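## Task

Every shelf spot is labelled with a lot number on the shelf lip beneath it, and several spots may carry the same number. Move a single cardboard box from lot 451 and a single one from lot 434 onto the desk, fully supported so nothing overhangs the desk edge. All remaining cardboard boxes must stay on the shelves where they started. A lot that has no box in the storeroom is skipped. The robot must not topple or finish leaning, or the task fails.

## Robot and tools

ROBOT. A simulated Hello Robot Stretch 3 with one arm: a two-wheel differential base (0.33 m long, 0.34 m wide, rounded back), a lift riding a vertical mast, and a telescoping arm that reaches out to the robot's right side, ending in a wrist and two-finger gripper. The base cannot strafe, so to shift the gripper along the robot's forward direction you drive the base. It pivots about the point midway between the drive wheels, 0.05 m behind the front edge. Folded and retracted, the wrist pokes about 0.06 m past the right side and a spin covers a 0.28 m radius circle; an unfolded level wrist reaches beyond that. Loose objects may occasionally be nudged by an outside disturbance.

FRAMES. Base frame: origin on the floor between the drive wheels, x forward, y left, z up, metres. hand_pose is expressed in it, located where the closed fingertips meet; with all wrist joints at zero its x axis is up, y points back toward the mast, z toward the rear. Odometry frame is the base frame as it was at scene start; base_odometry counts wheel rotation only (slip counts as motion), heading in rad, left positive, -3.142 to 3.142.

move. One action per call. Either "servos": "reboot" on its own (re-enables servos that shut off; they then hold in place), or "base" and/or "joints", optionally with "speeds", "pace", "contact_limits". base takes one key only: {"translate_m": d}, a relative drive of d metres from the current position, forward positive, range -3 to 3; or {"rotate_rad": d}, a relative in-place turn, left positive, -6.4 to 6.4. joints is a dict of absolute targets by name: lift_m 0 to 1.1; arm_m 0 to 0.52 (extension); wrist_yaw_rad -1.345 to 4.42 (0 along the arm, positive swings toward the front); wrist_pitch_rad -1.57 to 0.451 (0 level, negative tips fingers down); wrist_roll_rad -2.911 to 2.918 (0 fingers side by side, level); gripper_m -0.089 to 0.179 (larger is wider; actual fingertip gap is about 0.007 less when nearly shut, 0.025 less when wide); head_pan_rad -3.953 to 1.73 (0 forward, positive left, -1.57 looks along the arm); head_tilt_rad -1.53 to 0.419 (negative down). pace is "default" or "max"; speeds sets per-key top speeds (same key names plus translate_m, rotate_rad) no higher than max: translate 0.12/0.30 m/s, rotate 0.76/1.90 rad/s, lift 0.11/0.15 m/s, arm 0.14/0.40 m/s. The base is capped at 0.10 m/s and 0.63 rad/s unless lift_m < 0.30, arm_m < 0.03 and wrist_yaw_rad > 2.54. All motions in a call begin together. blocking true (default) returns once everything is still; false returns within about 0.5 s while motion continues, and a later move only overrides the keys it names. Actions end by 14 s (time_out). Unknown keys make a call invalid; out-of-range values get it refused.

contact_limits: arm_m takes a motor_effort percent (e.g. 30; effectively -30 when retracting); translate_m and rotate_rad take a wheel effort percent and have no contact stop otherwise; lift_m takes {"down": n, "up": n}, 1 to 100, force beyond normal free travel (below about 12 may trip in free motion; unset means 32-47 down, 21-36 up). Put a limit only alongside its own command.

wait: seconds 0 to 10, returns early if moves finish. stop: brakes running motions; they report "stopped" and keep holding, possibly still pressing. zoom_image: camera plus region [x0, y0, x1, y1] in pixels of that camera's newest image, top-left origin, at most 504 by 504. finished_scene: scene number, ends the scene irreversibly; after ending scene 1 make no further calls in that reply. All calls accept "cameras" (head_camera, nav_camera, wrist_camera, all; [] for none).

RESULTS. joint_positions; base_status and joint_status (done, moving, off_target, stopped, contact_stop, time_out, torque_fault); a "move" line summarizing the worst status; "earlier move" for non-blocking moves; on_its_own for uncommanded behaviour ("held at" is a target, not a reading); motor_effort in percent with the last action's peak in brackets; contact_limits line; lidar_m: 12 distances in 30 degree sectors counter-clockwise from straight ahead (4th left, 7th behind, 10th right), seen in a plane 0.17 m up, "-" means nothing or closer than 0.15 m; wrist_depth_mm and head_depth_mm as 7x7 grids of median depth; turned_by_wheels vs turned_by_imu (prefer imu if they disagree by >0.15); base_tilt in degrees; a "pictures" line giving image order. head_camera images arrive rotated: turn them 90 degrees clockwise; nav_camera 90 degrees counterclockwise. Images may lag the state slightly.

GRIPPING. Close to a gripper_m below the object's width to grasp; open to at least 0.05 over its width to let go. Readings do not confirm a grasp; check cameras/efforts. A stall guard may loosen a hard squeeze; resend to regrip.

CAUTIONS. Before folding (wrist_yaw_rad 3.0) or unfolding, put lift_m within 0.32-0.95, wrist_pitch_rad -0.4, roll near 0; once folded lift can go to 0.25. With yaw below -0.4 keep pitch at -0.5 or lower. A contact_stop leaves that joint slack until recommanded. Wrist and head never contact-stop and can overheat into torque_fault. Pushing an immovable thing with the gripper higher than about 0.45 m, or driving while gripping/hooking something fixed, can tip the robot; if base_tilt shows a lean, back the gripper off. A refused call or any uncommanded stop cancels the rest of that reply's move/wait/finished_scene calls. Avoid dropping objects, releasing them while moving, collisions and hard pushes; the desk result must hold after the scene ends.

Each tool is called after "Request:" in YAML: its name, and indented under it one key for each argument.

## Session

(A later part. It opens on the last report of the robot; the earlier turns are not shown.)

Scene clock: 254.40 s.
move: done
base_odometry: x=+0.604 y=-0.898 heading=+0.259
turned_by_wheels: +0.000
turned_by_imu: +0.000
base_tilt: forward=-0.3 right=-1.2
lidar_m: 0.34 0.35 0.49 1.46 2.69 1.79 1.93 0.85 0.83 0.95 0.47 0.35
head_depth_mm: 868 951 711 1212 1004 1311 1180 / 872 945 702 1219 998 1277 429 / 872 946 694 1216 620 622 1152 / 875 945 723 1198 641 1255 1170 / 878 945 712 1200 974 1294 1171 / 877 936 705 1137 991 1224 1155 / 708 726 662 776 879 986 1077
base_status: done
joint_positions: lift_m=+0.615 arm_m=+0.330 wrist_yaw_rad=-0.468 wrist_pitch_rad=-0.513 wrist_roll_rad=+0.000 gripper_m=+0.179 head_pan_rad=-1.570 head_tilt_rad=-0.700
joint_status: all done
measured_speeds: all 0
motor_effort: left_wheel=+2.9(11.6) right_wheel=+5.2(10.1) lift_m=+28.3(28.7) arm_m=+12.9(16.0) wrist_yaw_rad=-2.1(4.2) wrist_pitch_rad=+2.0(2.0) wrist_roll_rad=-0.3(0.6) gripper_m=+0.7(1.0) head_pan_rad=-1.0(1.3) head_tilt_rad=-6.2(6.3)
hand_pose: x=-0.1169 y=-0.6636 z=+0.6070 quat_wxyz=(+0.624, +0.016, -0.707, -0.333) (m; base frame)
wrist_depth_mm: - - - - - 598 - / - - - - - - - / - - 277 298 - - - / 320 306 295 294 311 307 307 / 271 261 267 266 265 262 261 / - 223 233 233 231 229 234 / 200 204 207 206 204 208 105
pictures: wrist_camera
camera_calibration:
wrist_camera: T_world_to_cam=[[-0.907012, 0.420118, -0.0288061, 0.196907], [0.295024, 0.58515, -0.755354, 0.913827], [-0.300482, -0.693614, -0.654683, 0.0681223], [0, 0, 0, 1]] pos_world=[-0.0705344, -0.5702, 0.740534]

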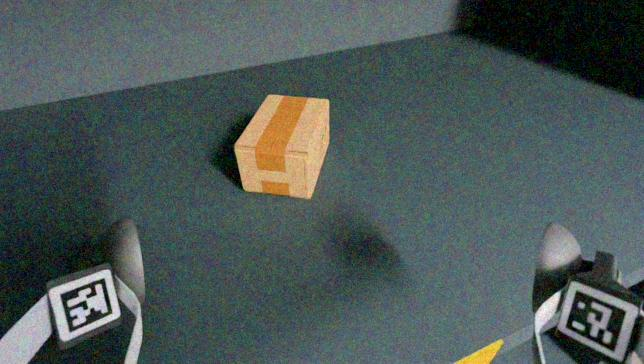

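Request:
move:
  joints: {"arm_m": 0.498, "lift_m": 0.604}
  contact_limits: {"arm_m": 32}
  cameras: ["wrist_camera"]

Request:
move:
  joints: {"gripper_m": 0.03}
  cameras: ["wrist_camera"]

Request:
move:
  joints: {"lift_m": 0.65}
  cameras: ["wrist_camera"]

Scene clock: 267.63 s.
move: done
base_odometry: x=+0.604 y=-0.898 heading=+0.259
turned_by_wheels: +0.000
turned_by_imu: +0.000
base_tilt: forward=-0.2 right=-1.1
lidar_m: 0.34 0.35 0.49 1.46 2.69 1.79 1.93 0.85 0.84 0.96 0.47 0.35
head_depth_mm: 868 957 710 1209 1005 1311 1195 / 871 941 701 1211 993 1278 431 / 869 942 692 1195 657 1212 1130 / 873 948 723 1197 924 1296 1172 / 876 948 711 1206 972 1287 1166 / 878 937 703 1136 993 1220 1164 / 709 728 662 779 881 988 1075
base_status: not commanded
joint_positions: lift_m=+0.604 arm_m=+0.498 wrist_yaw_rad=-0.468 wrist_pitch_rad=-0.513 wrist_roll_rad=+0.000 gripper_m=+0.179 head_pan_rad=-1.570 head_tilt_rad=-0.700
joint_status: all done
measured_speeds: all 0
motor_effort: left_wheel=+2.8(3.1) right_wheel=+5.3(5.9) lift_m=+24.5(28.5) arm_m=+12.5(14.8) wrist_yaw_rad=-2.7(3.9) wrist_pitch_rad=+1.9(2.0) wrist_roll_rad=-0.1(0.3) gripper_m=+0.5(1.2) head_pan_rad=-1.1(1.4) head_tilt_rad=-5.5(6.4)
contact_limits: arm_m 32 (drawing in: default 31, maximum 55; extending or still: default 40, maximum 69)
hand_pose: x=-0.1169 y=-0.8316 z=+0.5960 quat_wxyz=(+0.624, +0.016, -0.707, -0.333) (m; base frame)
wrist_depth_mm: 263 282 311 333 - - 482 / 284 308 329 - - - - / 306 330 331 329 - - 320 / 301 297 294 295 293 290 287 / 258 247 252 245 184 247 246 / - 210 220 214 161 216 - / 188 192 195 162 146 193 105
pictures: wrist_camera
camera_calibration:
wrist_camera: T_world_to_cam=[[-0.907012, 0.420118, -0.0288061, 0.26717], [0.295024, 0.58515, -0.755354, 1.00382], [-0.300482, -0.693614, -0.654683, -0.0556063], [0, 0, 0, 1]] pos_world=[-0.0705344, -0.7382, 0.729534]

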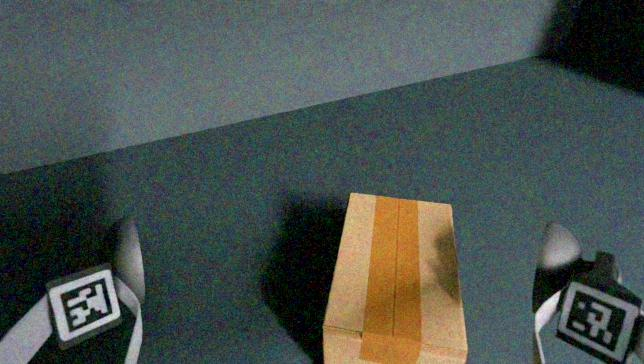

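Scene clock: 269.67 s.
move: done
base_odometry: x=+0.604 y=-0.898 heading=+0.259
turned_by_wheels: +0.000
turned_by_imu: +0.000
base_tilt: forward=-0.3 right=-1.1
lidar_m: 0.34 0.35 0.49 1.46 2.70 1.78 1.93 0.85 0.84 0.96 0.47 0.35
head_depth_mm: 866 952 709 1207 1002 1314 1198 / 870 942 702 1209 993 1272 431 / 870 943 692 1194 661 1205 1126 / 874 946 723 1198 924 1292 1170 / 874 948 713 1194 974 1283 1163 / 876 934 703 1137 996 1224 1161 / 709 729 662 774 883 988 1076
base_status: not commanded
joint_positions: lift_m=+0.604 arm_m=+0.498 wrist_yaw_rad=-0.469 wrist_pitch_rad=-0.512 wrist_roll_rad=+0.000 gripper_m=+0.030 head_pan_rad=-1.570 head_tilt_rad=-0.700
joint_status: all done
measured_speeds: all 0
motor_effort: left_wheel=+2.8(3.1) right_wheel=+5.4(6.1) lift_m=+24.7(25.2) arm_m=+7.5(12.4) wrist_yaw_rad=-1.4(4.0) wrist_pitch_rad=+1.8(2.0) wrist_roll_rad=-0.1(0.3) gripper_m=-8.7(84.5) head_pan_rad=-0.9(1.7) head_tilt_rad=-5.4(6.3)
contact_limits: arm_m 32 (drawing in: default 31, maximum 55; extending or still: default 40, maximum 69)
hand_pose: x=-0.1171 y=-0.8316 z=+0.5961 quat_wxyz=(+0.624, +0.016, -0.707, -0.334) (m; base frame)
wrist_depth_mm: 262 283 310 331 - - 480 / 282 306 329 - - - - / 306 329 334 330 - - 320 / 302 299 297 296 293 290 287 / 257 255 246 187 180 248 247 / 223 227 127 167 127 217 215 / 197 101 188 157 185 193 195
pictures: wrist_camera
camera_calibration:
wrist_camera: T_world_to_cam=[[-0.906617, 0.42097, -0.0288029, 0.267737], [0.295441, 0.584572, -0.755639, 1.00374], [-0.301264, -0.693585, -0.654355, -0.0558446], [0, 0, 0, 1]] pos_world=[-0.0706338, -0.7382, 0.729634]

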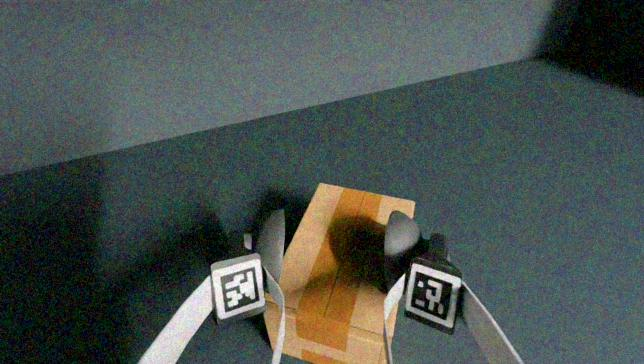

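Scene clock: 270.90 s.
move: done
base_odometry: x=+0.604 y=-0.898 heading=+0.259
turned_by_wheels: +0.000
turned_by_imu: +0.000
base_tilt: forward=-0.2 right=-1.1
lidar_m: 0.34 0.35 0.49 1.46 2.69 1.79 1.93 0.85 0.84 0.96 0.47 0.35
head_depth_mm: 868 955 707 1209 1000 1310 1182 / 868 944 701 1211 993 493 386 / 874 943 690 754 721 1233 1152 / 872 946 723 763 958 1295 1179 / 879 946 715 1201 978 1285 1166 / 879 929 704 1143 996 1220 1156 / 710 728 660 777 884 988 1079
base_status: not commanded
joint_positions: lift_m=+0.650 arm_m=+0.498 wrist_yaw_rad=-0.472 wrist_pitch_rad=-0.511 wrist_roll_rad=+0.000 gripper_m=+0.030 head_pan_rad=-1.570 head_tilt_rad=-0.700
joint_status: all done
measured_speeds: all 0
motor_effort: left_wheel=+1.6(2.7) right_wheel=+4.9(5.8) lift_m=+28.7(34.1) arm_m=+3.3(7.3) wrist_yaw_rad=+1.3(2.6) wrist_pitch_rad=+1.7(1.9) wrist_roll_rad=-0.1(0.3) gripper_m=+0.0(9.2) head_pan_rad=-1.2(1.7) head_tilt_rad=-5.2(5.8)
contact_limits: arm_m 32 (drawing in: default 31, maximum 55; extending or still: default 40, maximum 69)
hand_pose: x=-0.1177 y=-0.8314 z=+0.6423 quat_wxyz=(+0.624, +0.014, -0.707, -0.334) (m; base frame)
wrist_depth_mm: 262 283 311 334 - - 480 / 282 305 328 - - - - / 304 328 - - - - - / 329 - - - - - - / 316 308 313 240 310 306 306 / 275 274 130 150 128 268 267 / 244 243 130 191 229 238 237
pictures: wrist_camera
camera_calibration:
wrist_camera: T_world_to_cam=[[-0.905382, 0.423624, -0.0287342, 0.270705], [0.296852, 0.583148, -0.756186, 1.03802], [-0.303582, -0.693167, -0.653725, -0.0259752], [0, 0, 0, 1]] pos_world=[-0.0709321, -0.738001, 0.775733]

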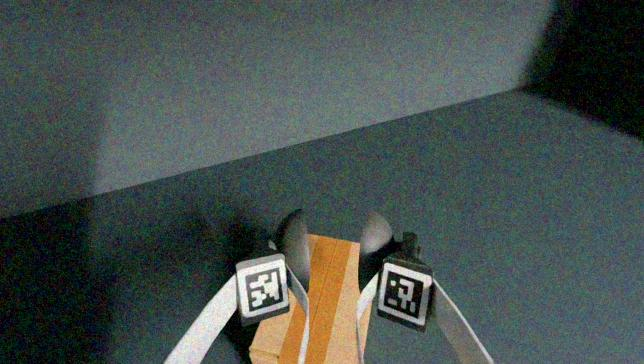

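Request:
move:
  joints: {"gripper_m": 0.179}
  cameras: ["wrist_camera"]

Scene clock: 279.93 s.
move: done
base_odometry: x=+0.604 y=-0.898 heading=+0.259
turned_by_wheels: +0.000
turned_by_imu: +0.000
base_tilt: forward=-0.3 right=-1.2
lidar_m: 0.34 0.35 0.49 1.46 2.69 1.79 1.93 0.85 0.83 0.96 0.47 0.35
head_depth_mm: 867 952 708 1212 1005 1307 1184 / 869 944 701 1210 992 493 386 / 873 947 695 750 724 1239 1156 / 874 940 720 760 951 1298 1169 / 878 946 713 1203 975 1288 1163 / 882 931 704 1136 991 1219 1155 / 710 728 662 776 884 983 1078
base_status: not commanded
joint_positions: lift_m=+0.650 arm_m=+0.498 wrist_yaw_rad=-0.472 wrist_pitch_rad=-0.511 wrist_roll_rad=+0.000 gripper_m=+0.179 head_pan_rad=-1.570 head_tilt_rad=-0.700
joint_status: all done
measured_speeds: all 0
motor_effort: left_wheel=+1.7(2.2) right_wheel=+4.4(5.3) lift_m=+24.1(24.3) arm_m=-9.3(9.6) wrist_yaw_rad=+2.2(2.6) wrist_pitch_rad=+1.6(1.8) wrist_roll_rad=-0.1(0.3) gripper_m=+0.8(83.8) head_pan_rad=-1.4(2.1) head_tilt_rad=-4.5(5.1)
contact_limits: arm_m 32 (drawing in: default 31, maximum 55; extending or still: default 40, maximum 69)
hand_pose: x=-0.1177 y=-0.8314 z=+0.6423 quat_wxyz=(+0.624, +0.014, -0.707, -0.334) (m; base frame)
wrist_depth_mm: 263 282 311 333 - - 480 / 283 308 329 - - - - / 305 329 - - - - - / 328 - - - - - - / 318 298 313 310 309 309 313 / - 144 273 215 269 268 266 / 233 238 243 191 239 237 105
pictures: wrist_camera
camera_calibration:
wrist_camera: T_world_to_cam=[[-0.905382, 0.423624, -0.0287342, 0.270705], [0.296852, 0.583148, -0.756186, 1.03802], [-0.303582, -0.693167, -0.653725, -0.0259752], [0, 0, 0, 1]] pos_world=[-0.0709321, -0.738001, 0.775733]

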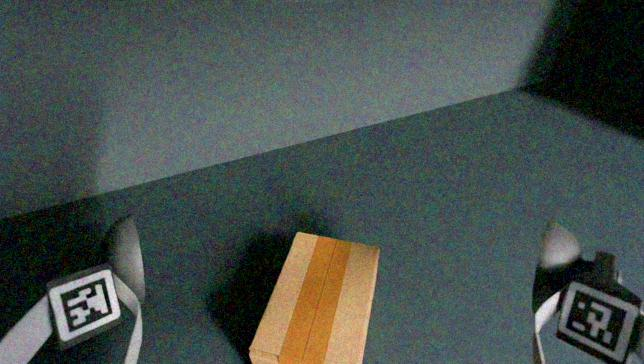

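Request:
move:
  joints: {"lift_m": 0.572}
  contact_limits: {"lift_m": {"down": 12}}
  cameras: ["wrist_camera"]

Scene clock: 294.73 s.
move: done
base_odometry: x=+0.604 y=-0.898 heading=+0.259
turned_by_wheels: +0.000
turned_by_imu: +0.000
base_tilt: forward=-0.3 right=-1.2
lidar_m: 0.34 0.35 0.50 1.46 2.68 1.79 1.93 0.85 0.84 0.95 0.47 0.35
head_depth_mm: 868 950 708 1213 1002 1311 1193 / 866 941 703 1219 994 1278 491 / 869 942 692 1215 755 594 1126 / 872 941 722 1197 919 1292 1170 / 876 948 713 1204 973 1286 1168 / 875 934 705 1137 995 1216 1159 / 709 728 662 777 883 988 1079
base_status: not commanded
joint_positions: lift_m=+0.572 arm_m=+0.498 wrist_yaw_rad=-0.472 wrist_pitch_rad=-0.512 wrist_roll_rad=+0.000 gripper_m=+0.179 head_pan_rad=-1.570 head_tilt_rad=-0.700
joint_status: all done
measured_speeds: all 0
motor_effort: left_wheel=+2.1(2.6) right_wheel=+4.1(5.4) lift_m=+24.6(25.8) arm_m=-11.7(13.0) wrist_yaw_rad=+1.5(2.3) wrist_pitch_rad=+1.8(1.8) wrist_roll_rad=+0.0(0.3) gripper_m=+0.9(1.1) head_pan_rad=-1.9(2.7) head_tilt_rad=-3.5(4.6)
contact_limits: arm_m 32 (drawing in: default 31, maximum 55; extending or still: default 40, maximum 69); lift_m down 12 (down: maximum 72; up: maximum 65)
hand_pose: x=-0.1177 y=-0.8314 z=+0.5643 quat_wxyz=(+0.624, +0.014, -0.707, -0.334) (m; base frame)
wrist_depth_mm: 261 283 310 334 - - 459 / 284 305 332 - - - - / 292 302 300 297 296 293 287 / 253 250 249 170 236 243 242 / 215 213 154 145 208 207 207 / 123 176 145 130 182 181 180 / 157 160 159 155 162 161 107
pictures: wrist_camera
camera_calibration:
wrist_camera: T_world_to_cam=[[-0.905365, 0.423658, -0.0287694, 0.268514], [0.296944, 0.583232, -0.756085, 0.979034], [-0.303542, -0.693076, -0.653841, -0.0768153], [0, 0, 0, 1]] pos_world=[-0.0709322, -0.738001, 0.697733]

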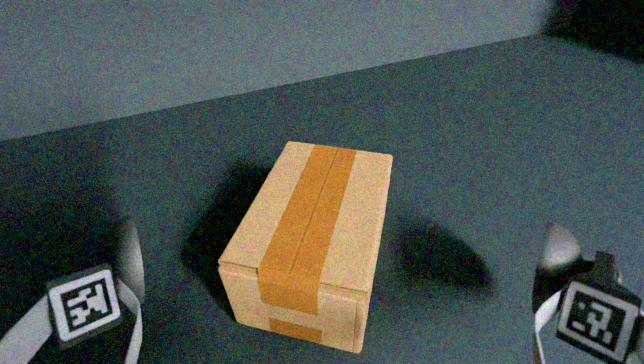

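Request:
move:
  joints: {"arm_m": 0.518}
  contact_limits: {"arm_m": 32}
  cameras: []

Request:
move:
  joints: {"gripper_m": 0.03}
  cameras: ["wrist_camera"]

Request:
move:
  joints: {"lift_m": 0.63}
  cameras: ["wrist_camera"]

Scene clock: 303.10 s.
move: done
base_odometry: x=+0.604 y=-0.898 heading=+0.259
turned_by_wheels: +0.000
turned_by_imu: +0.000
base_tilt: forward=-0.3 right=-1.1
lidar_m: 0.34 0.35 0.49 1.45 2.70 1.79 1.93 0.85 0.83 0.96 0.47 0.35
head_depth_mm: 869 953 710 1213 1002 1310 1181 / 866 938 701 1213 995 1279 490 / 869 942 691 1197 756 579 1106 / 875 942 725 1201 926 1292 1166 / 874 953 712 1206 975 1292 1158 / 880 934 705 1139 996 1216 1161 / 708 728 661 777 885 990 1080
base_status: not commanded
joint_positions: lift_m=+0.572 arm_m=+0.518 wrist_yaw_rad=-0.472 wrist_pitch_rad=-0.512 wrist_roll_rad=+0.000 gripper_m=+0.179 head_pan_rad=-1.570 head_tilt_rad=-0.700
joint_status: all done
measured_speeds: all 0
motor_effort: left_wheel=+1.9(2.4) right_wheel=+4.7(5.6) lift_m=+27.0(31.2) arm_m=+12.3(14.5) wrist_yaw_rad=+1.8(2.3) wrist_pitch_rad=+1.8(1.8) wrist_roll_rad=+0.1(0.3) gripper_m=+0.5(1.3) head_pan_rad=-2.8(3.1) head_tilt_rad=-2.1(3.5)
contact_limits: arm_m 32 (drawing in: default 31, maximum 55; extending or still: default 40, maximum 69); lift_m down 12 (down: maximum 72; up: maximum 65)
hand_pose: x=-0.1177 y=-0.8514 z=+0.5642 quat_wxyz=(+0.623, +0.014, -0.707, -0.334) (m; base frame)
wrist_depth_mm: 248 266 291 321 - - 444 / 265 289 318 341 - - - / 284 299 301 296 293 291 288 / 252 250 248 170 235 243 241 / 215 212 211 145 197 208 206 / 123 176 175 126 132 182 180 / 157 160 156 119 158 161 107
pictures: none
No camera images: "cameras" was empty.

Scene clock: 305.13 s.
move: done
base_odometry: x=+0.604 y=-0.898 heading=+0.259
turned_by_wheels: +0.000
turned_by_imu: +0.000
base_tilt: forward=-0.4 right=-1.2
lidar_m: 0.34 0.35 0.49 1.46 2.69 1.79 1.93 0.85 0.84 0.96 0.47 0.35
head_depth_mm: 865 951 708 1210 1005 1306 1189 / 871 941 701 1215 994 1281 490 / 871 945 691 1192 755 576 1106 / 874 947 723 1197 923 1294 1168 / 876 948 714 1203 973 1284 1163 / 880 931 704 1133 992 1222 1164 / 709 728 663 776 887 988 1077
base_status: not commanded
joint_positions: lift_m=+0.572 arm_m=+0.518 wrist_yaw_rad=-0.471 wrist_pitch_rad=-0.512 wrist_roll_rad=+0.000 gripper_m=+0.031 head_pan_rad=-1.570 head_tilt_rad=-0.700
joint_status: all done
measured_speeds: all 0
motor_effort: left_wheel=+2.0(2.2) right_wheel=+4.4(5.3) lift_m=+23.2(26.6) arm_m=+10.8(13.1) wrist_yaw_rad=+0.2(2.5) wrist_pitch_rad=+1.7(1.8) wrist_roll_rad=+0.0(0.3) gripper_m=-19.4(92.5) head_pan_rad=-2.7(3.4) head_tilt_rad=-2.5(3.7)
contact_limits: arm_m 32 (drawing in: default 31, maximum 55; extending or still: default 40, maximum 69); lift_m down 12 (down: maximum 72; up: maximum 65)
hand_pose: x=-0.1176 y=-0.8515 z=+0.5642 quat_wxyz=(+0.624, +0.015, -0.707, -0.334) (m; base frame)
wrist_depth_mm: 248 265 293 320 - - 447 / 266 289 319 338 - - - / 284 297 301 299 296 293 290 / 251 252 250 170 235 243 241 / 215 214 157 145 149 208 206 / 186 186 131 127 127 181 180 / 169 157 146 124 124 154 160
pictures: wrist_camera
camera_calibration:
wrist_camera: T_world_to_cam=[[-0.905648, 0.423054, -0.0287497, 0.276628], [0.296563, 0.583485, -0.75604, 0.990861], [-0.303071, -0.693232, -0.653894, -0.0907633], [0, 0, 0, 1]] pos_world=[-0.0708325, -0.758101, 0.697733]

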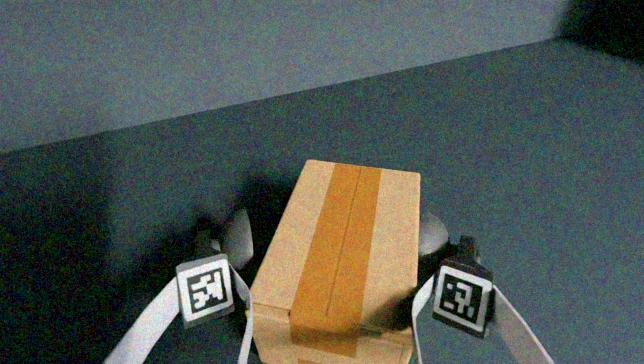

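Scene clock: 306.50 s.
move: done
base_odometry: x=+0.604 y=-0.898 heading=+0.259
turned_by_wheels: +0.000
turned_by_imu: +0.000
base_tilt: forward=-0.2 right=-1.2
lidar_m: 0.34 0.35 0.49 1.46 2.69 1.79 1.93 0.85 0.83 0.95 0.47 0.35
head_depth_mm: 869 954 708 1207 1002 1314 1195 / 872 940 703 1217 991 1244 405 / 869 946 691 800 641 1244 1147 / 874 943 723 1197 954 1295 1171 / 873 948 711 1204 973 1279 1173 / 876 931 702 1140 993 1223 1160 / 712 728 665 778 882 989 1081
base_status: not commanded
joint_positions: lift_m=+0.630 arm_m=+0.518 wrist_yaw_rad=-0.471 wrist_pitch_rad=-0.519 wrist_roll_rad=+0.000 gripper_m=+0.031 head_pan_rad=-1.570 head_tilt_rad=-0.700
joint_status: all done
measured_speeds: all 0
motor_effort: left_wheel=+1.5(2.0) right_wheel=+2.8(5.0) lift_m=+31.4(33.6) arm_m=+8.6(10.4) wrist_yaw_rad=+0.0(1.8) wrist_pitch_rad=+3.2(3.6) wrist_roll_rad=+0.0(0.3) gripper_m=-12.7(19.7) head_pan_rad=-2.8(3.2) head_tilt_rad=-2.6(3.4)
contact_limits: arm_m 32 (drawing in: default 31, maximum 55; extending or still: default 40, maximum 69)
hand_pose: x=-0.1170 y=-0.8505 z=+0.6206 quat_wxyz=(+0.622, +0.017, -0.707, -0.336) (m; base frame)
wrist_depth_mm: 248 268 291 321 - - 464 / 267 287 318 - - - 482 / 292 316 338 - - - - / 313 322 321 320 315 316 313 / 290 286 159 169 188 279 275 / 250 256 129 143 129 242 242 / 221 100 211 131 129 210 215
pictures: wrist_camera
camera_calibration:
wrist_camera: T_world_to_cam=[[-0.905642, 0.423052, -0.0289682, 0.278391], [0.299049, 0.588763, -0.750951, 1.03432], [-0.300636, -0.688756, -0.659722, -0.0453965], [0, 0, 0, 1]] pos_world=[-0.0708372, -0.75801, 0.754838]

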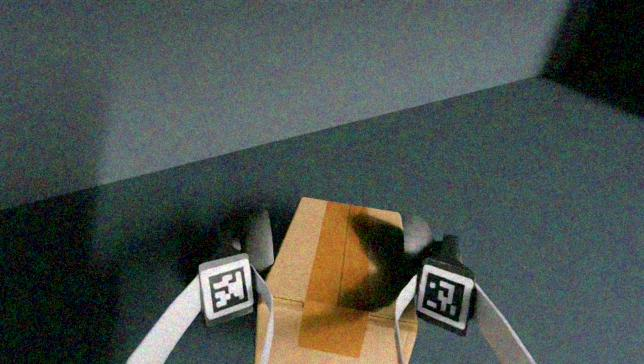

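Request:
move:
  joints: {"lift_m": 0.568}
  contact_limits: {"lift_m": {"down": 12}}
  speeds: {"lift_m": 0.05}
  cameras: []

Request:
move:
  joints: {"gripper_m": 0.179}
  cameras: ["wrist_camera", "head_camera"]

Scene clock: 322.87 s.
move: done
base_odometry: x=+0.604 y=-0.898 heading=+0.260
turned_by_wheels: +0.000
turned_by_imu: +0.000
base_tilt: forward=-0.2 right=-1.2
lidar_m: 0.34 0.35 0.49 1.46 2.69 1.78 1.93 0.85 0.84 0.96 0.47 0.35
head_depth_mm: 867 953 712 1217 1003 1313 1182 / 867 941 702 1206 994 1283 494 / 876 947 694 1187 751 579 1104 / 872 945 723 1199 926 1301 1170 / 878 950 715 1203 973 1284 1169 / 876 936 703 1139 995 1215 1160 / 710 728 663 781 883 989 1081
base_status: not commanded
joint_positions: lift_m=+0.568 arm_m=+0.518 wrist_yaw_rad=-0.471 wrist_pitch_rad=-0.436 wrist_roll_rad=-0.010 gripper_m=+0.031 head_pan_rad=-1.570 head_tilt_rad=-0.700
joint_status: all done
measured_speeds: all 0
on_its_own: wrist_pitch_rad is at rest, and its effort (-12.2) is outside its rest range (-8 to +12)
motor_effort: left_wheel=+1.5(2.0) right_wheel=+0.6(3.3) lift_m=+14.1(29.0) arm_m=+2.2(4.6) wrist_yaw_rad=+0.1(2.0) wrist_pitch_rad=-12.2(12.8) wrist_roll_rad=+3.4(3.4) gripper_m=-12.1(13.6) head_pan_rad=-2.8(3.7) head_tilt_rad=-1.7(2.7)
contact_limits: arm_m 32 (drawing in: default 31, maximum 55; extending or still: default 40, maximum 69); lift_m down 12 (down: maximum 72; up: maximum 65)
hand_pose: x=-0.1223 y=-0.8609 z=+0.5768 quat_wxyz=(+0.639, -0.011, -0.704, -0.310) (m; base frame)
wrist_depth_mm: 244 263 286 315 335 - 449 / 260 281 309 331 - - 474 / 279 302 325 324 - - - / 288 286 285 193 281 281 280 / 239 237 222 157 158 235 235 / 203 203 129 139 132 201 201 / 178 169 172 137 137 120 175
pictures: none
No camera images: "cameras" was empty.

Scene clock: 324.90 s.
move: done
base_odometry: x=+0.604 y=-0.898 heading=+0.260
turned_by_wheels: +0.000
turned_by_imu: +0.000
base_tilt: forward=-0.4 right=-1.3
lidar_m: 0.34 0.35 0.49 1.46 2.70 1.78 1.92 0.85 0.84 0.95 0.47 0.35
head_depth_mm: 866 952 710 1205 999 1307 1184 / 869 944 701 1214 995 1277 494 / 873 945 692 1193 755 580 1107 / 873 944 722 1200 920 1296 1174 / 881 946 712 1203 972 1293 1167 / 880 931 704 1141 993 1217 1161 / 710 728 663 775 883 989 1076
base_status: not commanded
joint_positions: lift_m=+0.568 arm_m=+0.518 wrist_yaw_rad=-0.468 wrist_pitch_rad=-0.511 wrist_roll_rad=-0.004 gripper_m=+0.179 head_pan_rad=-1.570 head_tilt_rad=-0.700
joint_status: all done
measured_speeds: all 0
motor_effort: left_wheel=+2.3(2.3) right_wheel=-0.5(1.4) lift_m=+31.3(31.4) arm_m=-1.1(2.2) wrist_yaw_rad=-2.1(3.9) wrist_pitch_rad=+1.6(12.4) wrist_roll_rad=+1.1(3.4) gripper_m=+0.5(83.0) head_pan_rad=-2.5(3.9) head_tilt_rad=-1.6(2.7)
contact_limits: arm_m 32 (drawing in: default 31, maximum 55; extending or still: default 40, maximum 69); lift_m down 12 (down: maximum 72; up: maximum 65)
hand_pose: x=-0.1170 y=-0.8519 z=+0.5604 quat_wxyz=(+0.625, +0.016, -0.706, -0.333) (m; base frame)
wrist_depth_mm: 248 266 291 322 - - 444 / 268 289 316 333 330 - - / 285 296 294 291 288 286 286 / 245 243 242 164 231 238 235 / 209 201 200 140 193 203 201 / 123 171 171 132 169 177 176 / - 159 159 152 157 157 107
pictures: head_camera (sideways), wrist_camera
camera_calibration:
head_camera: T_world_to_cam=[[-0.0466839, 0.602772, -0.796546, 1.05194], [0.997491, -0.0143503, -0.0693202, 0.0837235], [-0.053215, -0.797784, -0.60059, 0.737475], [0, 0, 0, 1]] pos_world=[0.00484012, -0.0445352, 1.28665]
wrist_camera: T_world_to_cam=[[-0.907857, 0.41848, -0.0258821, 0.271438], [0.291471, 0.585537, -0.756433, 0.989273], [-0.301397, -0.694277, -0.653559, -0.0942721], [0, 0, 0, 1]] pos_world=[-0.0703308, -0.758298, 0.693732]

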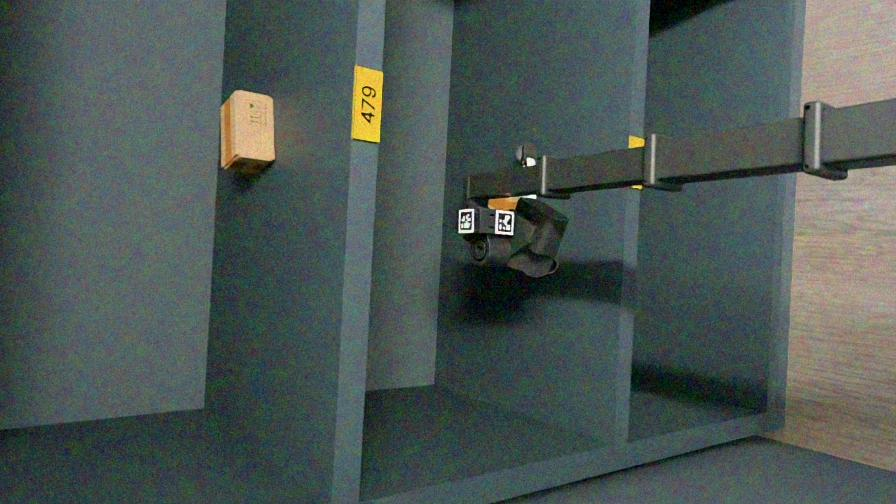

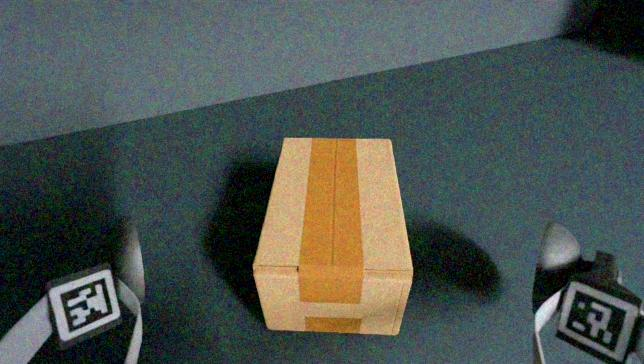

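Request:
move:
  joints: {"wrist_pitch_rad": -0.43, "arm_m": 0.52}
  cameras: []

Request:
move:
  joints: {"lift_m": 0.552}
  contact_limits: {"lift_m": {"down": 12}}
  speeds: {"lift_m": 0.05}
  cameras: []

Request:
move:
  joints: {"gripper_m": 0.0}
  cameras: ["wrist_camera"]

Scene clock: 338.80 s.
move: done
base_odometry: x=+0.604 y=-0.898 heading=+0.260
turned_by_wheels: +0.000
turned_by_imu: +0.000
base_tilt: forward=-0.4 right=-1.2
lidar_m: 0.34 0.35 0.49 1.46 2.69 1.79 1.93 0.85 0.83 0.96 0.47 0.35
head_depth_mm: 869 953 710 1214 1003 1309 1184 / 871 939 699 1210 994 1274 493 / 872 941 693 1198 754 579 1105 / 873 947 723 1195 927 1289 1174 / 877 948 712 1202 969 1290 1165 / 880 936 705 1150 996 1218 1161 / 709 729 662 777 883 989 1076
base_status: not commanded
joint_positions: lift_m=+0.568 arm_m=+0.520 wrist_yaw_rad=-0.468 wrist_pitch_rad=-0.450 wrist_roll_rad=-0.004 gripper_m=+0.179 head_pan_rad=-1.570 head_tilt_rad=-0.700
joint_status: all done
measured_speeds: all 0
motor_effort: left_wheel=+1.8(2.6) right_wheel=-1.2(1.3) lift_m=+29.8(31.2) arm_m=+12.9(13.8) wrist_yaw_rad=-2.7(3.5) wrist_pitch_rad=+3.3(4.3) wrist_roll_rad=+1.1(1.3) gripper_m=+0.7(1.2) head_pan_rad=-2.4(2.8) head_tilt_rad=-1.9(2.1)
contact_limits: lift_m down 12 (down: maximum 72; up: maximum 65)
hand_pose: x=-0.1208 y=-0.8615 z=+0.5735 quat_wxyz=(+0.635, -0.005, -0.706, -0.314) (m; base frame)
wrist_depth_mm: 242 262 284 314 334 - 452 / 259 280 309 331 - - - / 279 303 322 320 319 315 311 / 275 271 272 187 268 266 264 / 229 227 226 157 217 224 222 / 123 185 194 139 188 193 191 / 163 167 166 137 161 168 105
pictures: none
No camera images: "cameras" was empty.

Scene clock: 339.67 s.
move: done
base_odometry: x=+0.604 y=-0.898 heading=+0.260
turned_by_wheels: +0.000
turned_by_imu: +0.000
base_tilt: forward=-0.4 right=-1.2
lidar_m: 0.34 0.35 0.49 1.46 2.68 1.79 1.92 0.85 0.84 0.96 0.47 0.35
head_depth_mm: 865 958 710 1206 1001 1316 1193 / 869 937 701 1215 994 1312 1115 / 871 942 692 1209 825 606 1104 / 874 946 721 1197 924 1289 1172 / 877 947 713 1198 974 1285 1165 / 876 934 704 1140 997 1220 1159 / 710 727 662 778 885 983 1077
base_status: not commanded
joint_positions: lift_m=+0.552 arm_m=+0.520 wrist_yaw_rad=-0.468 wrist_pitch_rad=-0.450 wrist_roll_rad=-0.004 gripper_m=+0.179 head_pan_rad=-1.570 head_tilt_rad=-0.700
joint_status: all done
measured_speeds: all 0
motor_effort: left_wheel=+2.2(2.3) right_wheel=-0.6(1.2) lift_m=+23.1(28.2) arm_m=+11.9(13.2) wrist_yaw_rad=-2.0(4.4) wrist_pitch_rad=+3.2(3.4) wrist_roll_rad=+1.0(1.3) gripper_m=+0.8(1.2) head_pan_rad=-2.1(2.8) head_tilt_rad=-1.4(1.5)
contact_limits: lift_m down 12 (down: maximum 72; up: maximum 65)
hand_pose: x=-0.1208 y=-0.8615 z=+0.5576 quat_wxyz=(+0.635, -0.006, -0.706, -0.314) (m; base frame)
wrist_depth_mm: 242 260 285 313 333 - 450 / 259 280 308 331 - - - / 278 293 305 291 299 298 296 / 250 247 245 161 232 241 239 / 207 199 199 135 190 202 201 / 123 167 171 123 123 174 172 / 148 151 154 137 146 152 107
pictures: none
No camera images: "cameras" was empty.

Scene clock: 342.00 s.
move: done
base_odometry: x=+0.604 y=-0.898 heading=+0.260
turned_by_wheels: +0.000
turned_by_imu: +0.000
base_tilt: forward=-0.3 right=-1.1
lidar_m: 0.34 0.35 0.49 1.46 2.69 1.79 1.93 0.85 0.84 0.96 0.47 0.35
head_depth_mm: 869 954 709 1216 1003 1313 1184 / 867 940 700 1215 996 1303 1112 / 870 942 694 1210 825 608 1103 / 874 945 721 1199 922 1299 1173 / 876 946 713 1200 976 1288 1165 / 876 935 701 1138 995 1217 1163 / 711 728 664 777 883 983 1083
base_status: not commanded
joint_positions: lift_m=+0.552 arm_m=+0.520 wrist_yaw_rad=-0.468 wrist_pitch_rad=-0.446 wrist_roll_rad=-0.004 gripper_m=+0.001 head_pan_rad=-1.570 head_tilt_rad=-0.700
joint_status: all done
measured_speeds: all 0
motor_effort: left_wheel=+2.0(2.5) right_wheel=-0.7(1.5) lift_m=+23.5(24.2) arm_m=+9.6(12.5) wrist_yaw_rad=-2.4(4.1) wrist_pitch_rad=+2.4(3.3) wrist_roll_rad=+1.1(1.3) gripper_m=-22.4(94.0) head_pan_rad=-2.4(2.9) head_tilt_rad=-0.5(1.9)
contact_limits: lift_m down 12 (down: maximum 72; up: maximum 65)
hand_pose: x=-0.1211 y=-0.8620 z=+0.5585 quat_wxyz=(+0.636, -0.007, -0.706, -0.312) (m; base frame)
wrist_depth_mm: 242 261 286 313 333 - 451 / 259 281 307 335 - - - / 278 296 308 304 304 288 301 / 251 248 248 162 235 243 243 / 209 208 194 135 145 203 202 / 179 179 129 135 128 175 174 / 156 152 153 151 150 150 153
pictures: wrist_camera
camera_calibration:
wrist_camera: T_world_to_cam=[[-0.908558, 0.417097, -0.0234847, 0.269323], [0.268653, 0.540306, -0.79743, 0.976165], [-0.319917, -0.730821, -0.602954, -0.165787], [0, 0, 0, 1]] pos_world=[-0.0705922, -0.760922, 0.684786]

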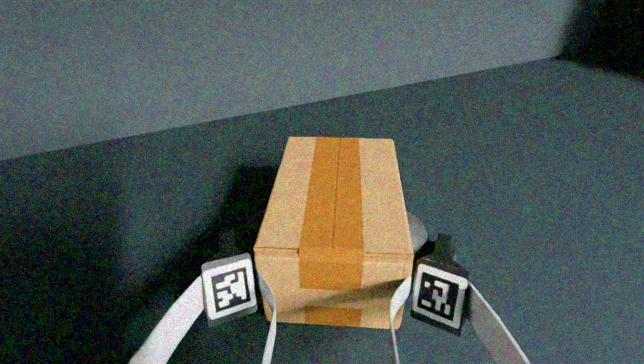

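Request:
move:
  joints: {"lift_m": 0.6}
  speeds: {"lift_m": 0.05}
  cameras: ["wrist_camera"]

Scene clock: 347.57 s.
move: done
base_odometry: x=+0.604 y=-0.898 heading=+0.260
turned_by_wheels: +0.000
turned_by_imu: +0.000
base_tilt: forward=-0.3 right=-1.1
lidar_m: 0.34 0.35 0.49 1.46 2.70 1.79 1.92 0.85 0.84 0.96 0.47 0.35
head_depth_mm: 868 956 707 1215 1003 1307 1187 / 869 940 699 1218 995 1278 441 / 871 946 691 1197 677 1207 1125 / 874 945 720 1195 950 1288 1168 / 875 948 713 1206 974 1284 1171 / 879 937 703 1134 993 1218 1160 / 712 731 662 776 885 990 1081
base_status: not commanded
joint_positions: lift_m=+0.600 arm_m=+0.520 wrist_yaw_rad=-0.468 wrist_pitch_rad=-0.451 wrist_roll_rad=-0.004 gripper_m=+0.003 head_pan_rad=-1.570 head_tilt_rad=-0.700
joint_status: all done
measured_speeds: all 0
motor_effort: left_wheel=+1.6(2.2) right_wheel=-0.8(1.3) lift_m=+31.7(34.8) arm_m=+5.2(7.2) wrist_yaw_rad=-2.6(3.5) wrist_pitch_rad=+3.4(3.6) wrist_roll_rad=+1.1(1.3) gripper_m=-9.8(10.1) head_pan_rad=-1.5(2.3) head_tilt_rad=+0.5(1.0)
hand_pose: x=-0.1208 y=-0.8613 z=+0.6053 quat_wxyz=(+0.635, -0.005, -0.706, -0.314) (m; base frame)
wrist_depth_mm: 241 261 285 316 333 - 447 / 260 281 309 333 - - 480 / 278 302 331 196 - - - / 302 314 310 167 307 306 305 / 273 272 254 135 147 265 264 / 234 233 129 137 128 229 228 / 204 195 199 194 197 196 201
pictures: wrist_camera
camera_calibration:
wrist_camera: T_world_to_cam=[[-0.908502, 0.417211, -0.0236594, 0.270613], [0.270548, 0.544095, -0.794207, 1.01457], [-0.318479, -0.727939, -0.607186, -0.131744], [0, 0, 0, 1]] pos_world=[-0.0705953, -0.760828, 0.73219]

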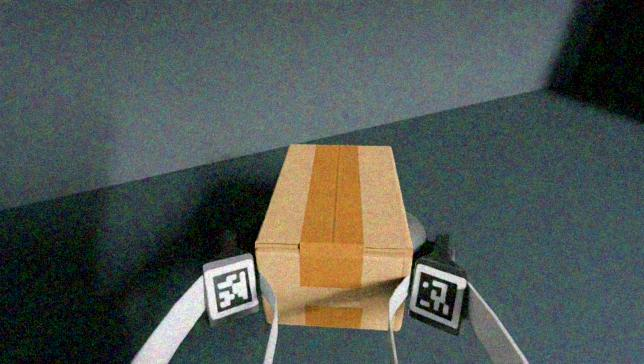

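Request:
move:
  joints: {"lift_m": 0.65, "gripper_m": 0.0}
  cameras: []

Request:
move:
  joints: {"arm_m": 0.0}
  speeds: {"arm_m": 0.14}
  cameras: ["wrist_camera", "nav_camera"]

Scene clock: 355.80 s.
move: done
base_odometry: x=+0.604 y=-0.898 heading=+0.260
turned_by_wheels: +0.000
turned_by_imu: +0.000
base_tilt: forward=-0.3 right=-1.1
lidar_m: 0.34 0.35 0.49 1.46 2.69 1.78 1.93 0.85 0.83 0.95 0.47 0.35
head_depth_mm: 869 951 709 1210 1003 1314 1186 / 867 939 700 1205 995 480 387 / 872 943 693 757 623 1241 1154 / 873 942 723 783 976 1290 1168 / 876 946 713 1204 974 1287 1163 / 877 935 703 1143 1001 1226 1158 / 711 728 663 777 880 988 1077
base_status: not commanded
joint_positions: lift_m=+0.650 arm_m=+0.520 wrist_yaw_rad=-0.468 wrist_pitch_rad=-0.452 wrist_roll_rad=-0.004 gripper_m=+0.003 head_pan_rad=-1.570 head_tilt_rad=-0.700
joint_status: all done
measured_speeds: all 0
motor_effort: left_wheel=+1.7(2.3) right_wheel=-0.7(1.1) lift_m=+29.2(35.0) arm_m=+0.7(2.7) wrist_yaw_rad=-3.3(3.8) wrist_pitch_rad=+3.6(3.7) wrist_roll_rad=+1.0(1.3) gripper_m=-9.3(41.8) head_pan_rad=-1.1(1.9) head_tilt_rad=+1.1(1.2)
hand_pose: x=-0.1207 y=-0.8612 z=+0.6551 quat_wxyz=(+0.635, -0.005, -0.706, -0.314) (m; base frame)
wrist_depth_mm: 242 261 286 315 335 - 447 / 259 280 307 332 - - 496 / 280 302 330 - - - 480 / 300 327 - 167 166 - - / 321 330 143 135 146 323 321 / 295 291 128 137 127 286 285 / 258 244 248 247 241 246 251
pictures: none
No camera images: "cameras" was empty.

Scene clock: 360.80 s.
move: done
base_odometry: x=+0.604 y=-0.898 heading=+0.260
turned_by_wheels: +0.000
turned_by_imu: +0.000
base_tilt: forward=-0.3 right=-1.2
lidar_m: 0.34 0.35 0.49 1.46 2.69 1.79 1.93 0.85 0.83 0.95 0.47 0.35
head_depth_mm: 870 954 711 1215 1005 1311 1189 / 869 944 702 1215 993 1313 1136 / 869 944 692 1219 988 1296 452 / 872 943 722 1203 979 1289 1167 / 879 946 714 1204 976 1284 1162 / 878 936 703 1138 995 1222 1159 / 708 730 664 775 888 985 1077
base_status: not commanded
joint_positions: lift_m=+0.650 arm_m=+0.001 wrist_yaw_rad=-0.468 wrist_pitch_rad=-0.452 wrist_roll_rad=-0.004 gripper_m=+0.003 head_pan_rad=-1.570 head_tilt_rad=-0.700
joint_status: all done
measured_speeds: all 0
motor_effort: left_wheel=+2.0(2.7) right_wheel=-0.6(1.4) lift_m=+27.5(29.3) arm_m=-12.5(14.7) wrist_yaw_rad=-2.0(3.9) wrist_pitch_rad=+3.7(3.7) wrist_roll_rad=+0.9(1.3) gripper_m=-9.6(10.0) head_pan_rad=-1.1(1.7) head_tilt_rad=+0.9(2.1)
hand_pose: x=-0.1207 y=-0.3418 z=+0.6551 quat_wxyz=(+0.635, -0.005, -0.706, -0.314) (m; base frame)
wrist_depth_mm: - - - - 862 - 551 / - - - - - 579 - / - - - - - 620 - / - - - 167 166 - - / - - 147 135 144 805 - / - - 128 137 128 880 907 / - - - 750 765 784 790
pictures: nav_camera (sideways), wrist_camera
camera_calibration:
nav_camera: T_world_to_cam=[[0.0174303, -0.6239, 0.78131, -0.973489], [-0.999792, -0.0191564, 0.00700746, 0.0471075], [0.0105952, -0.78127, -0.624104, 0.765289], [0, 0, 0, 1]] pos_world=[0.0559576, -0.0085604, 1.23789]
wrist_camera: T_world_to_cam=[[-0.908465, 0.417288, -0.0237005, 0.0551478], [0.270905, 0.544701, -0.793669, 0.771353], [-0.318279, -0.727441, -0.607888, 0.277328], [0, 0, 0, 1]] pos_world=[-0.0705958, -0.241429, 0.782091]

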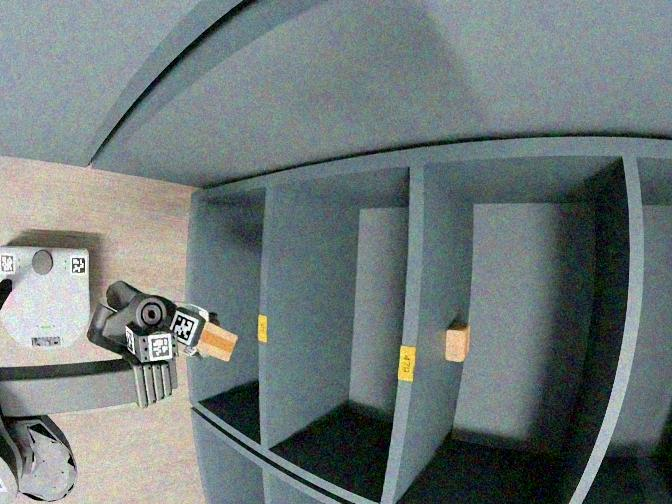

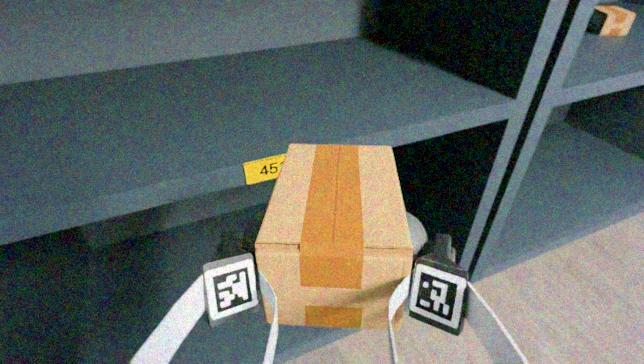

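Request:
move:
  base: {"rotate_rad": -1.167}
  joints: {"lift_m": 0.85}
  cameras: ["wrist_camera"]

Request:
move:
  base: {"translate_m": -0.75}
  joints: {"head_pan_rad": -1.57, "head_tilt_rad": -0.5}
  cameras: ["nav_camera"]

Request:
move:
  base: {"translate_m": -0.73}
  cameras: ["nav_camera"]

Request:
move:
  base: {"rotate_rad": -0.425}
  cameras: ["nav_camera", "head_camera", "wrist_camera"]

Scene clock: 412.40 s.
move: done
base_odometry: x=+0.604 y=-0.898 heading=-0.907
turned_by_wheels: -1.167
turned_by_imu: -1.149
base_tilt: forward=-0.4 right=-1.1
lidar_m: 0.53 0.36 0.34 0.34 0.44 1.01 2.67 1.79 1.92 1.62 0.84 1.07
head_depth_mm: 1556 1718 1905 2037 1702 1430 - / 1637 1783 1996 2103 1695 461 - / 1698 1892 2155 2152 1674 322 - / 1365 1515 1710 1937 1666 1373 - / 1438 1411 1692 1829 1593 1370 1163 / 1446 1139 1629 1280 1499 1325 1165 / 1292 891 862 957 1117 1273 1154
base_status: done
joint_positions: lift_m=+0.850 arm_m=+0.001 wrist_yaw_rad=-0.468 wrist_pitch_rad=-0.452 wrist_roll_rad=-0.004 gripper_m=+0.003 head_pan_rad=-1.570 head_tilt_rad=-0.700
joint_status: all done
measured_speeds: all 0
motor_effort: left_wheel=+7.9(11.8) right_wheel=-9.4(13.8) lift_m=+30.4(35.2) arm_m=-12.5(13.6) wrist_yaw_rad=-1.5(3.9) wrist_pitch_rad=+3.5(3.7) wrist_roll_rad=+1.1(1.4) gripper_m=-9.5(9.9) head_pan_rad=-0.1(0.7) head_tilt_rad=+2.1(2.8)
hand_pose: x=-0.1207 y=-0.3418 z=+0.8551 quat_wxyz=(+0.635, -0.005, -0.706, -0.314) (m; base frame)
wrist_depth_mm: - - - - - - - / - - - - - - - / 936 - - - - - - / - - - 167 - - - / - - 156 135 147 - - / - - 128 137 128 - - / - 97 974 958 931 995 -
pictures: wrist_camera
camera_calibration:
wrist_camera: T_world_to_cam=[[-0.908476, 0.417262, -0.0237367, 0.0599163], [0.270992, 0.544872, -0.793523, 0.92999], [-0.318174, -0.727329, -0.608078, 0.399127], [0, 0, 0, 1]] pos_world=[-0.070596, -0.24143, 0.982091]

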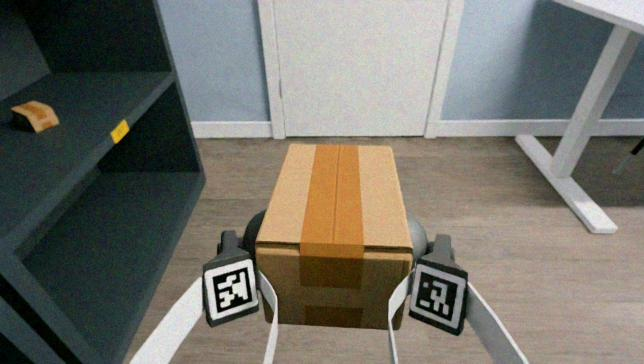

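Scene clock: 421.03 s.
move: done
base_odometry: x=+0.141 y=-0.308 heading=-0.907
turned_by_wheels: +0.000
turned_by_imu: +0.000
base_tilt: forward=-0.3 right=-1.1
lidar_m: 1.02 0.70 0.66 0.67 0.87 1.95 1.94 1.24 1.22 1.64 1.75 1.31
head_depth_mm: 1301 1379 1495 1620 1755 1635 1263 / 1360 1449 1558 1680 1842 1618 417 / 1417 1517 1644 1779 1921 1605 299 / 1476 1584 1731 1898 1996 1604 1306 / 1558 1684 1830 2011 2054 1582 1302 / 1651 1779 1963 2159 2047 1566 1291 / 1734 1897 2086 2289 1906 1569 1285
base_status: done
joint_positions: lift_m=+0.850 arm_m=+0.001 wrist_yaw_rad=-0.468 wrist_pitch_rad=-0.452 wrist_roll_rad=-0.004 gripper_m=+0.003 head_pan_rad=-1.570 head_tilt_rad=-0.500
joint_status: all done
measured_speeds: all 0
motor_effort: left_wheel=-5.5(10.4) right_wheel=-5.1(14.6) lift_m=+23.6(30.6) arm_m=-7.8(12.4) wrist_yaw_rad=-3.3(4.2) wrist_pitch_rad=+3.6(3.8) wrist_roll_rad=+1.2(1.3) gripper_m=-9.4(10.0) head_pan_rad=+1.0(2.1) head_tilt_rad=-4.4(5.8)
hand_pose: x=-0.1207 y=-0.3418 z=+0.8550 quat_wxyz=(+0.635, -0.005, -0.706, -0.314) (m; base frame)
wrist_depth_mm: - - - - - - - / - - - - - - - / - - - - - - - / - - - 167 - - - / - - 156 135 147 - - / - - 128 137 127 - - / - 949 985 942 961 971 -
pictures: nav_camera (sideways)
camera_calibration:
nav_camera: T_world_to_cam=[[0.0173068, -0.456102, 0.889759, -1.11487], [-0.999793, -0.017414, 0.0105204, 0.0426236], [0.0106959, -0.889757, -0.456309, 0.547076], [0, 0, 0, 1]] pos_world=[0.0560582, -0.0209893, 1.24116]

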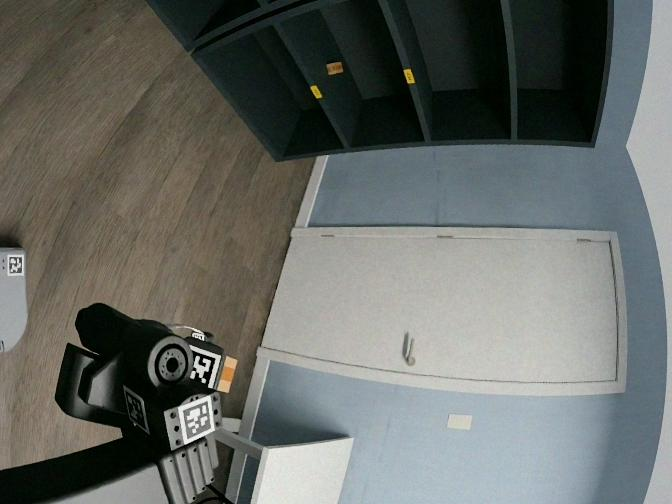

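Scene clock: 429.47 s.
move: done
base_odometry: x=-0.308 y=+0.267 heading=-0.907
turned_by_wheels: +0.000
turned_by_imu: +0.000
base_tilt: forward=-0.4 right=-1.3
lidar_m: 1.49 1.03 0.96 0.98 1.26 2.33 2.06 0.89 0.68 0.93 1.71 1.94
head_depth_mm: 1069 1139 1229 1288 957 734 651 / 1109 1185 1283 1321 949 730 418 / 1159 1244 1346 1353 942 772 298 / 1208 1301 1416 1495 931 799 1267 / 1256 1353 1476 1627 928 1495 1293 / 1313 1419 1561 1724 1857 1540 1289 / 1372 1498 1657 1834 1949 1574 1286
base_status: done
joint_positions: lift_m=+0.850 arm_m=+0.001 wrist_yaw_rad=-0.468 wrist_pitch_rad=-0.452 wrist_roll_rad=-0.004 gripper_m=+0.003 head_pan_rad=-1.570 head_tilt_rad=-0.500
joint_status: not commanded
measured_speeds: all 0
motor_effort: left_wheel=-3.3(11.3) right_wheel=-8.9(15.0) lift_m=+25.0(25.7) arm_m=-1.9(7.3) wrist_yaw_rad=-2.2(3.5) wrist_pitch_rad=+3.6(3.8) wrist_roll_rad=+1.2(1.3) gripper_m=-9.6(10.0) head_pan_rad=+2.1(2.7) head_tilt_rad=-4.6(5.4)
hand_pose: x=-0.1207 y=-0.3418 z=+0.8550 quat_wxyz=(+0.635, -0.005, -0.706, -0.314) (m; base frame)
wrist_depth_mm: - - - - - - - / - - - - - - - / - - - - - - - / - - - 167 167 - - / - - 143 135 145 - - / - - 129 137 127 - - / - 951 995 945 958 982 -
pictures: nav_camera (sideways)
camera_calibration:
nav_camera: T_world_to_cam=[[0.0173068, -0.456102, 0.889759, -1.11487], [-0.999793, -0.017414, 0.0105204, 0.0426236], [0.0106959, -0.889757, -0.456309, 0.547076], [0, 0, 0, 1]] pos_world=[0.0560582, -0.0209893, 1.24116]

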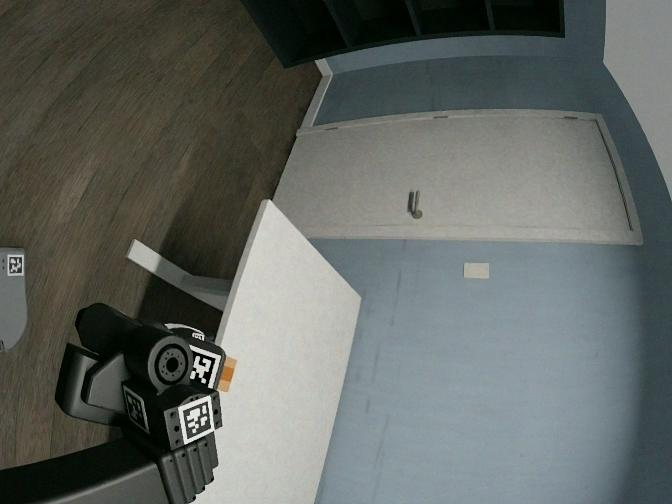

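Scene clock: 431.27 s.
move: done
base_odometry: x=-0.308 y=+0.267 heading=-1.331
turned_by_wheels: -0.425
turned_by_imu: -0.418
base_tilt: forward=-0.3 right=-1.1
lidar_m: 1.94 1.34 0.99 0.96 1.00 1.39 2.33 1.24 0.89 0.68 0.93 1.88
head_depth_mm: 1087 1176 1285 1343 956 757 1262 / 1088 1177 1285 1353 950 728 420 / 1088 1177 1284 1347 942 750 299 / 1088 1178 1279 1338 933 744 1280 / 1090 1183 1287 1320 928 766 1301 / 1094 1182 1287 1304 920 761 1268 / 1094 1190 1288 1355 913 756 1259
base_status: done
joint_positions: lift_m=+0.850 arm_m=+0.001 wrist_yaw_rad=-0.468 wrist_pitch_rad=-0.452 wrist_roll_rad=-0.003 gripper_m=+0.003 head_pan_rad=-1.570 head_tilt_rad=-0.500
joint_status: not commanded
measured_speeds: all 0
motor_effort: left_wheel=+7.5(11.8) right_wheel=-10.8(14.5) lift_m=+25.2(25.8) arm_m=-1.5(2.6) wrist_yaw_rad=-1.8(3.8) wrist_pitch_rad=+3.6(3.7) wrist_roll_rad=+1.1(1.4) gripper_m=-9.9(10.0) head_pan_rad=+1.8(2.8) head_tilt_rad=-4.6(5.2)
hand_pose: x=-0.1207 y=-0.3418 z=+0.8550 quat_wxyz=(+0.635, -0.005, -0.706, -0.314) (m; base frame)
wrist_depth_mm: - - - - - - - / - - - - - - - / - - - - - - - / - - - 167 - - - / - - 141 134 147 - - / - - 128 137 127 - - / - 968 995 965 953 970 -
pictures: head_camera (sideways), nav_camera (sideways), wrist_camera
camera_calibration:
head_camera: T_world_to_cam=[[-0.0465293, 0.432324, -0.900517, 1.18757], [0.997504, -0.0278285, -0.0649006, 0.0779916], [-0.0531181, -0.901289, -0.42995, 0.515474], [0, 0, 0, 1]] pos_world=[0.00484087, -0.0466527, 1.29612]
nav_camera: T_world_to_cam=[[0.0173068, -0.456102, 0.889759, -1.11487], [-0.999793, -0.017414, 0.0105204, 0.0426236], [0.0106959, -0.889757, -0.456309, 0.547076], [0, 0, 0, 1]] pos_world=[0.0560582, -0.0209893, 1.24116]
wrist_camera: T_world_to_cam=[[-0.908476, 0.417262, -0.0237367, 0.0599163], [0.270992, 0.544872, -0.793523, 0.92999], [-0.318174, -0.727329, -0.608078, 0.399127], [0, 0, 0, 1]] pos_world=[-0.070596, -0.24143, 0.982091]

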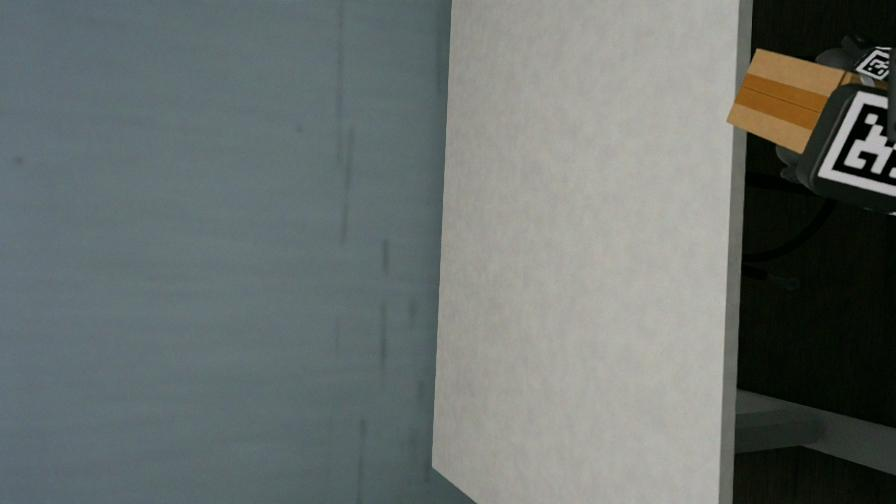

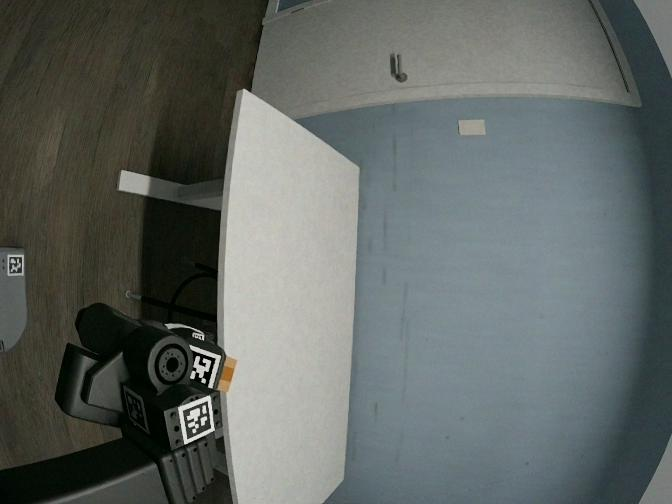

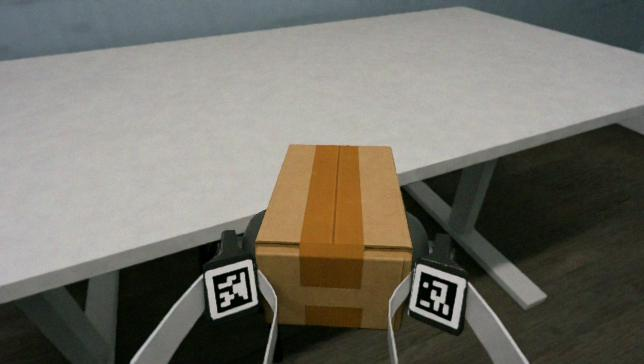

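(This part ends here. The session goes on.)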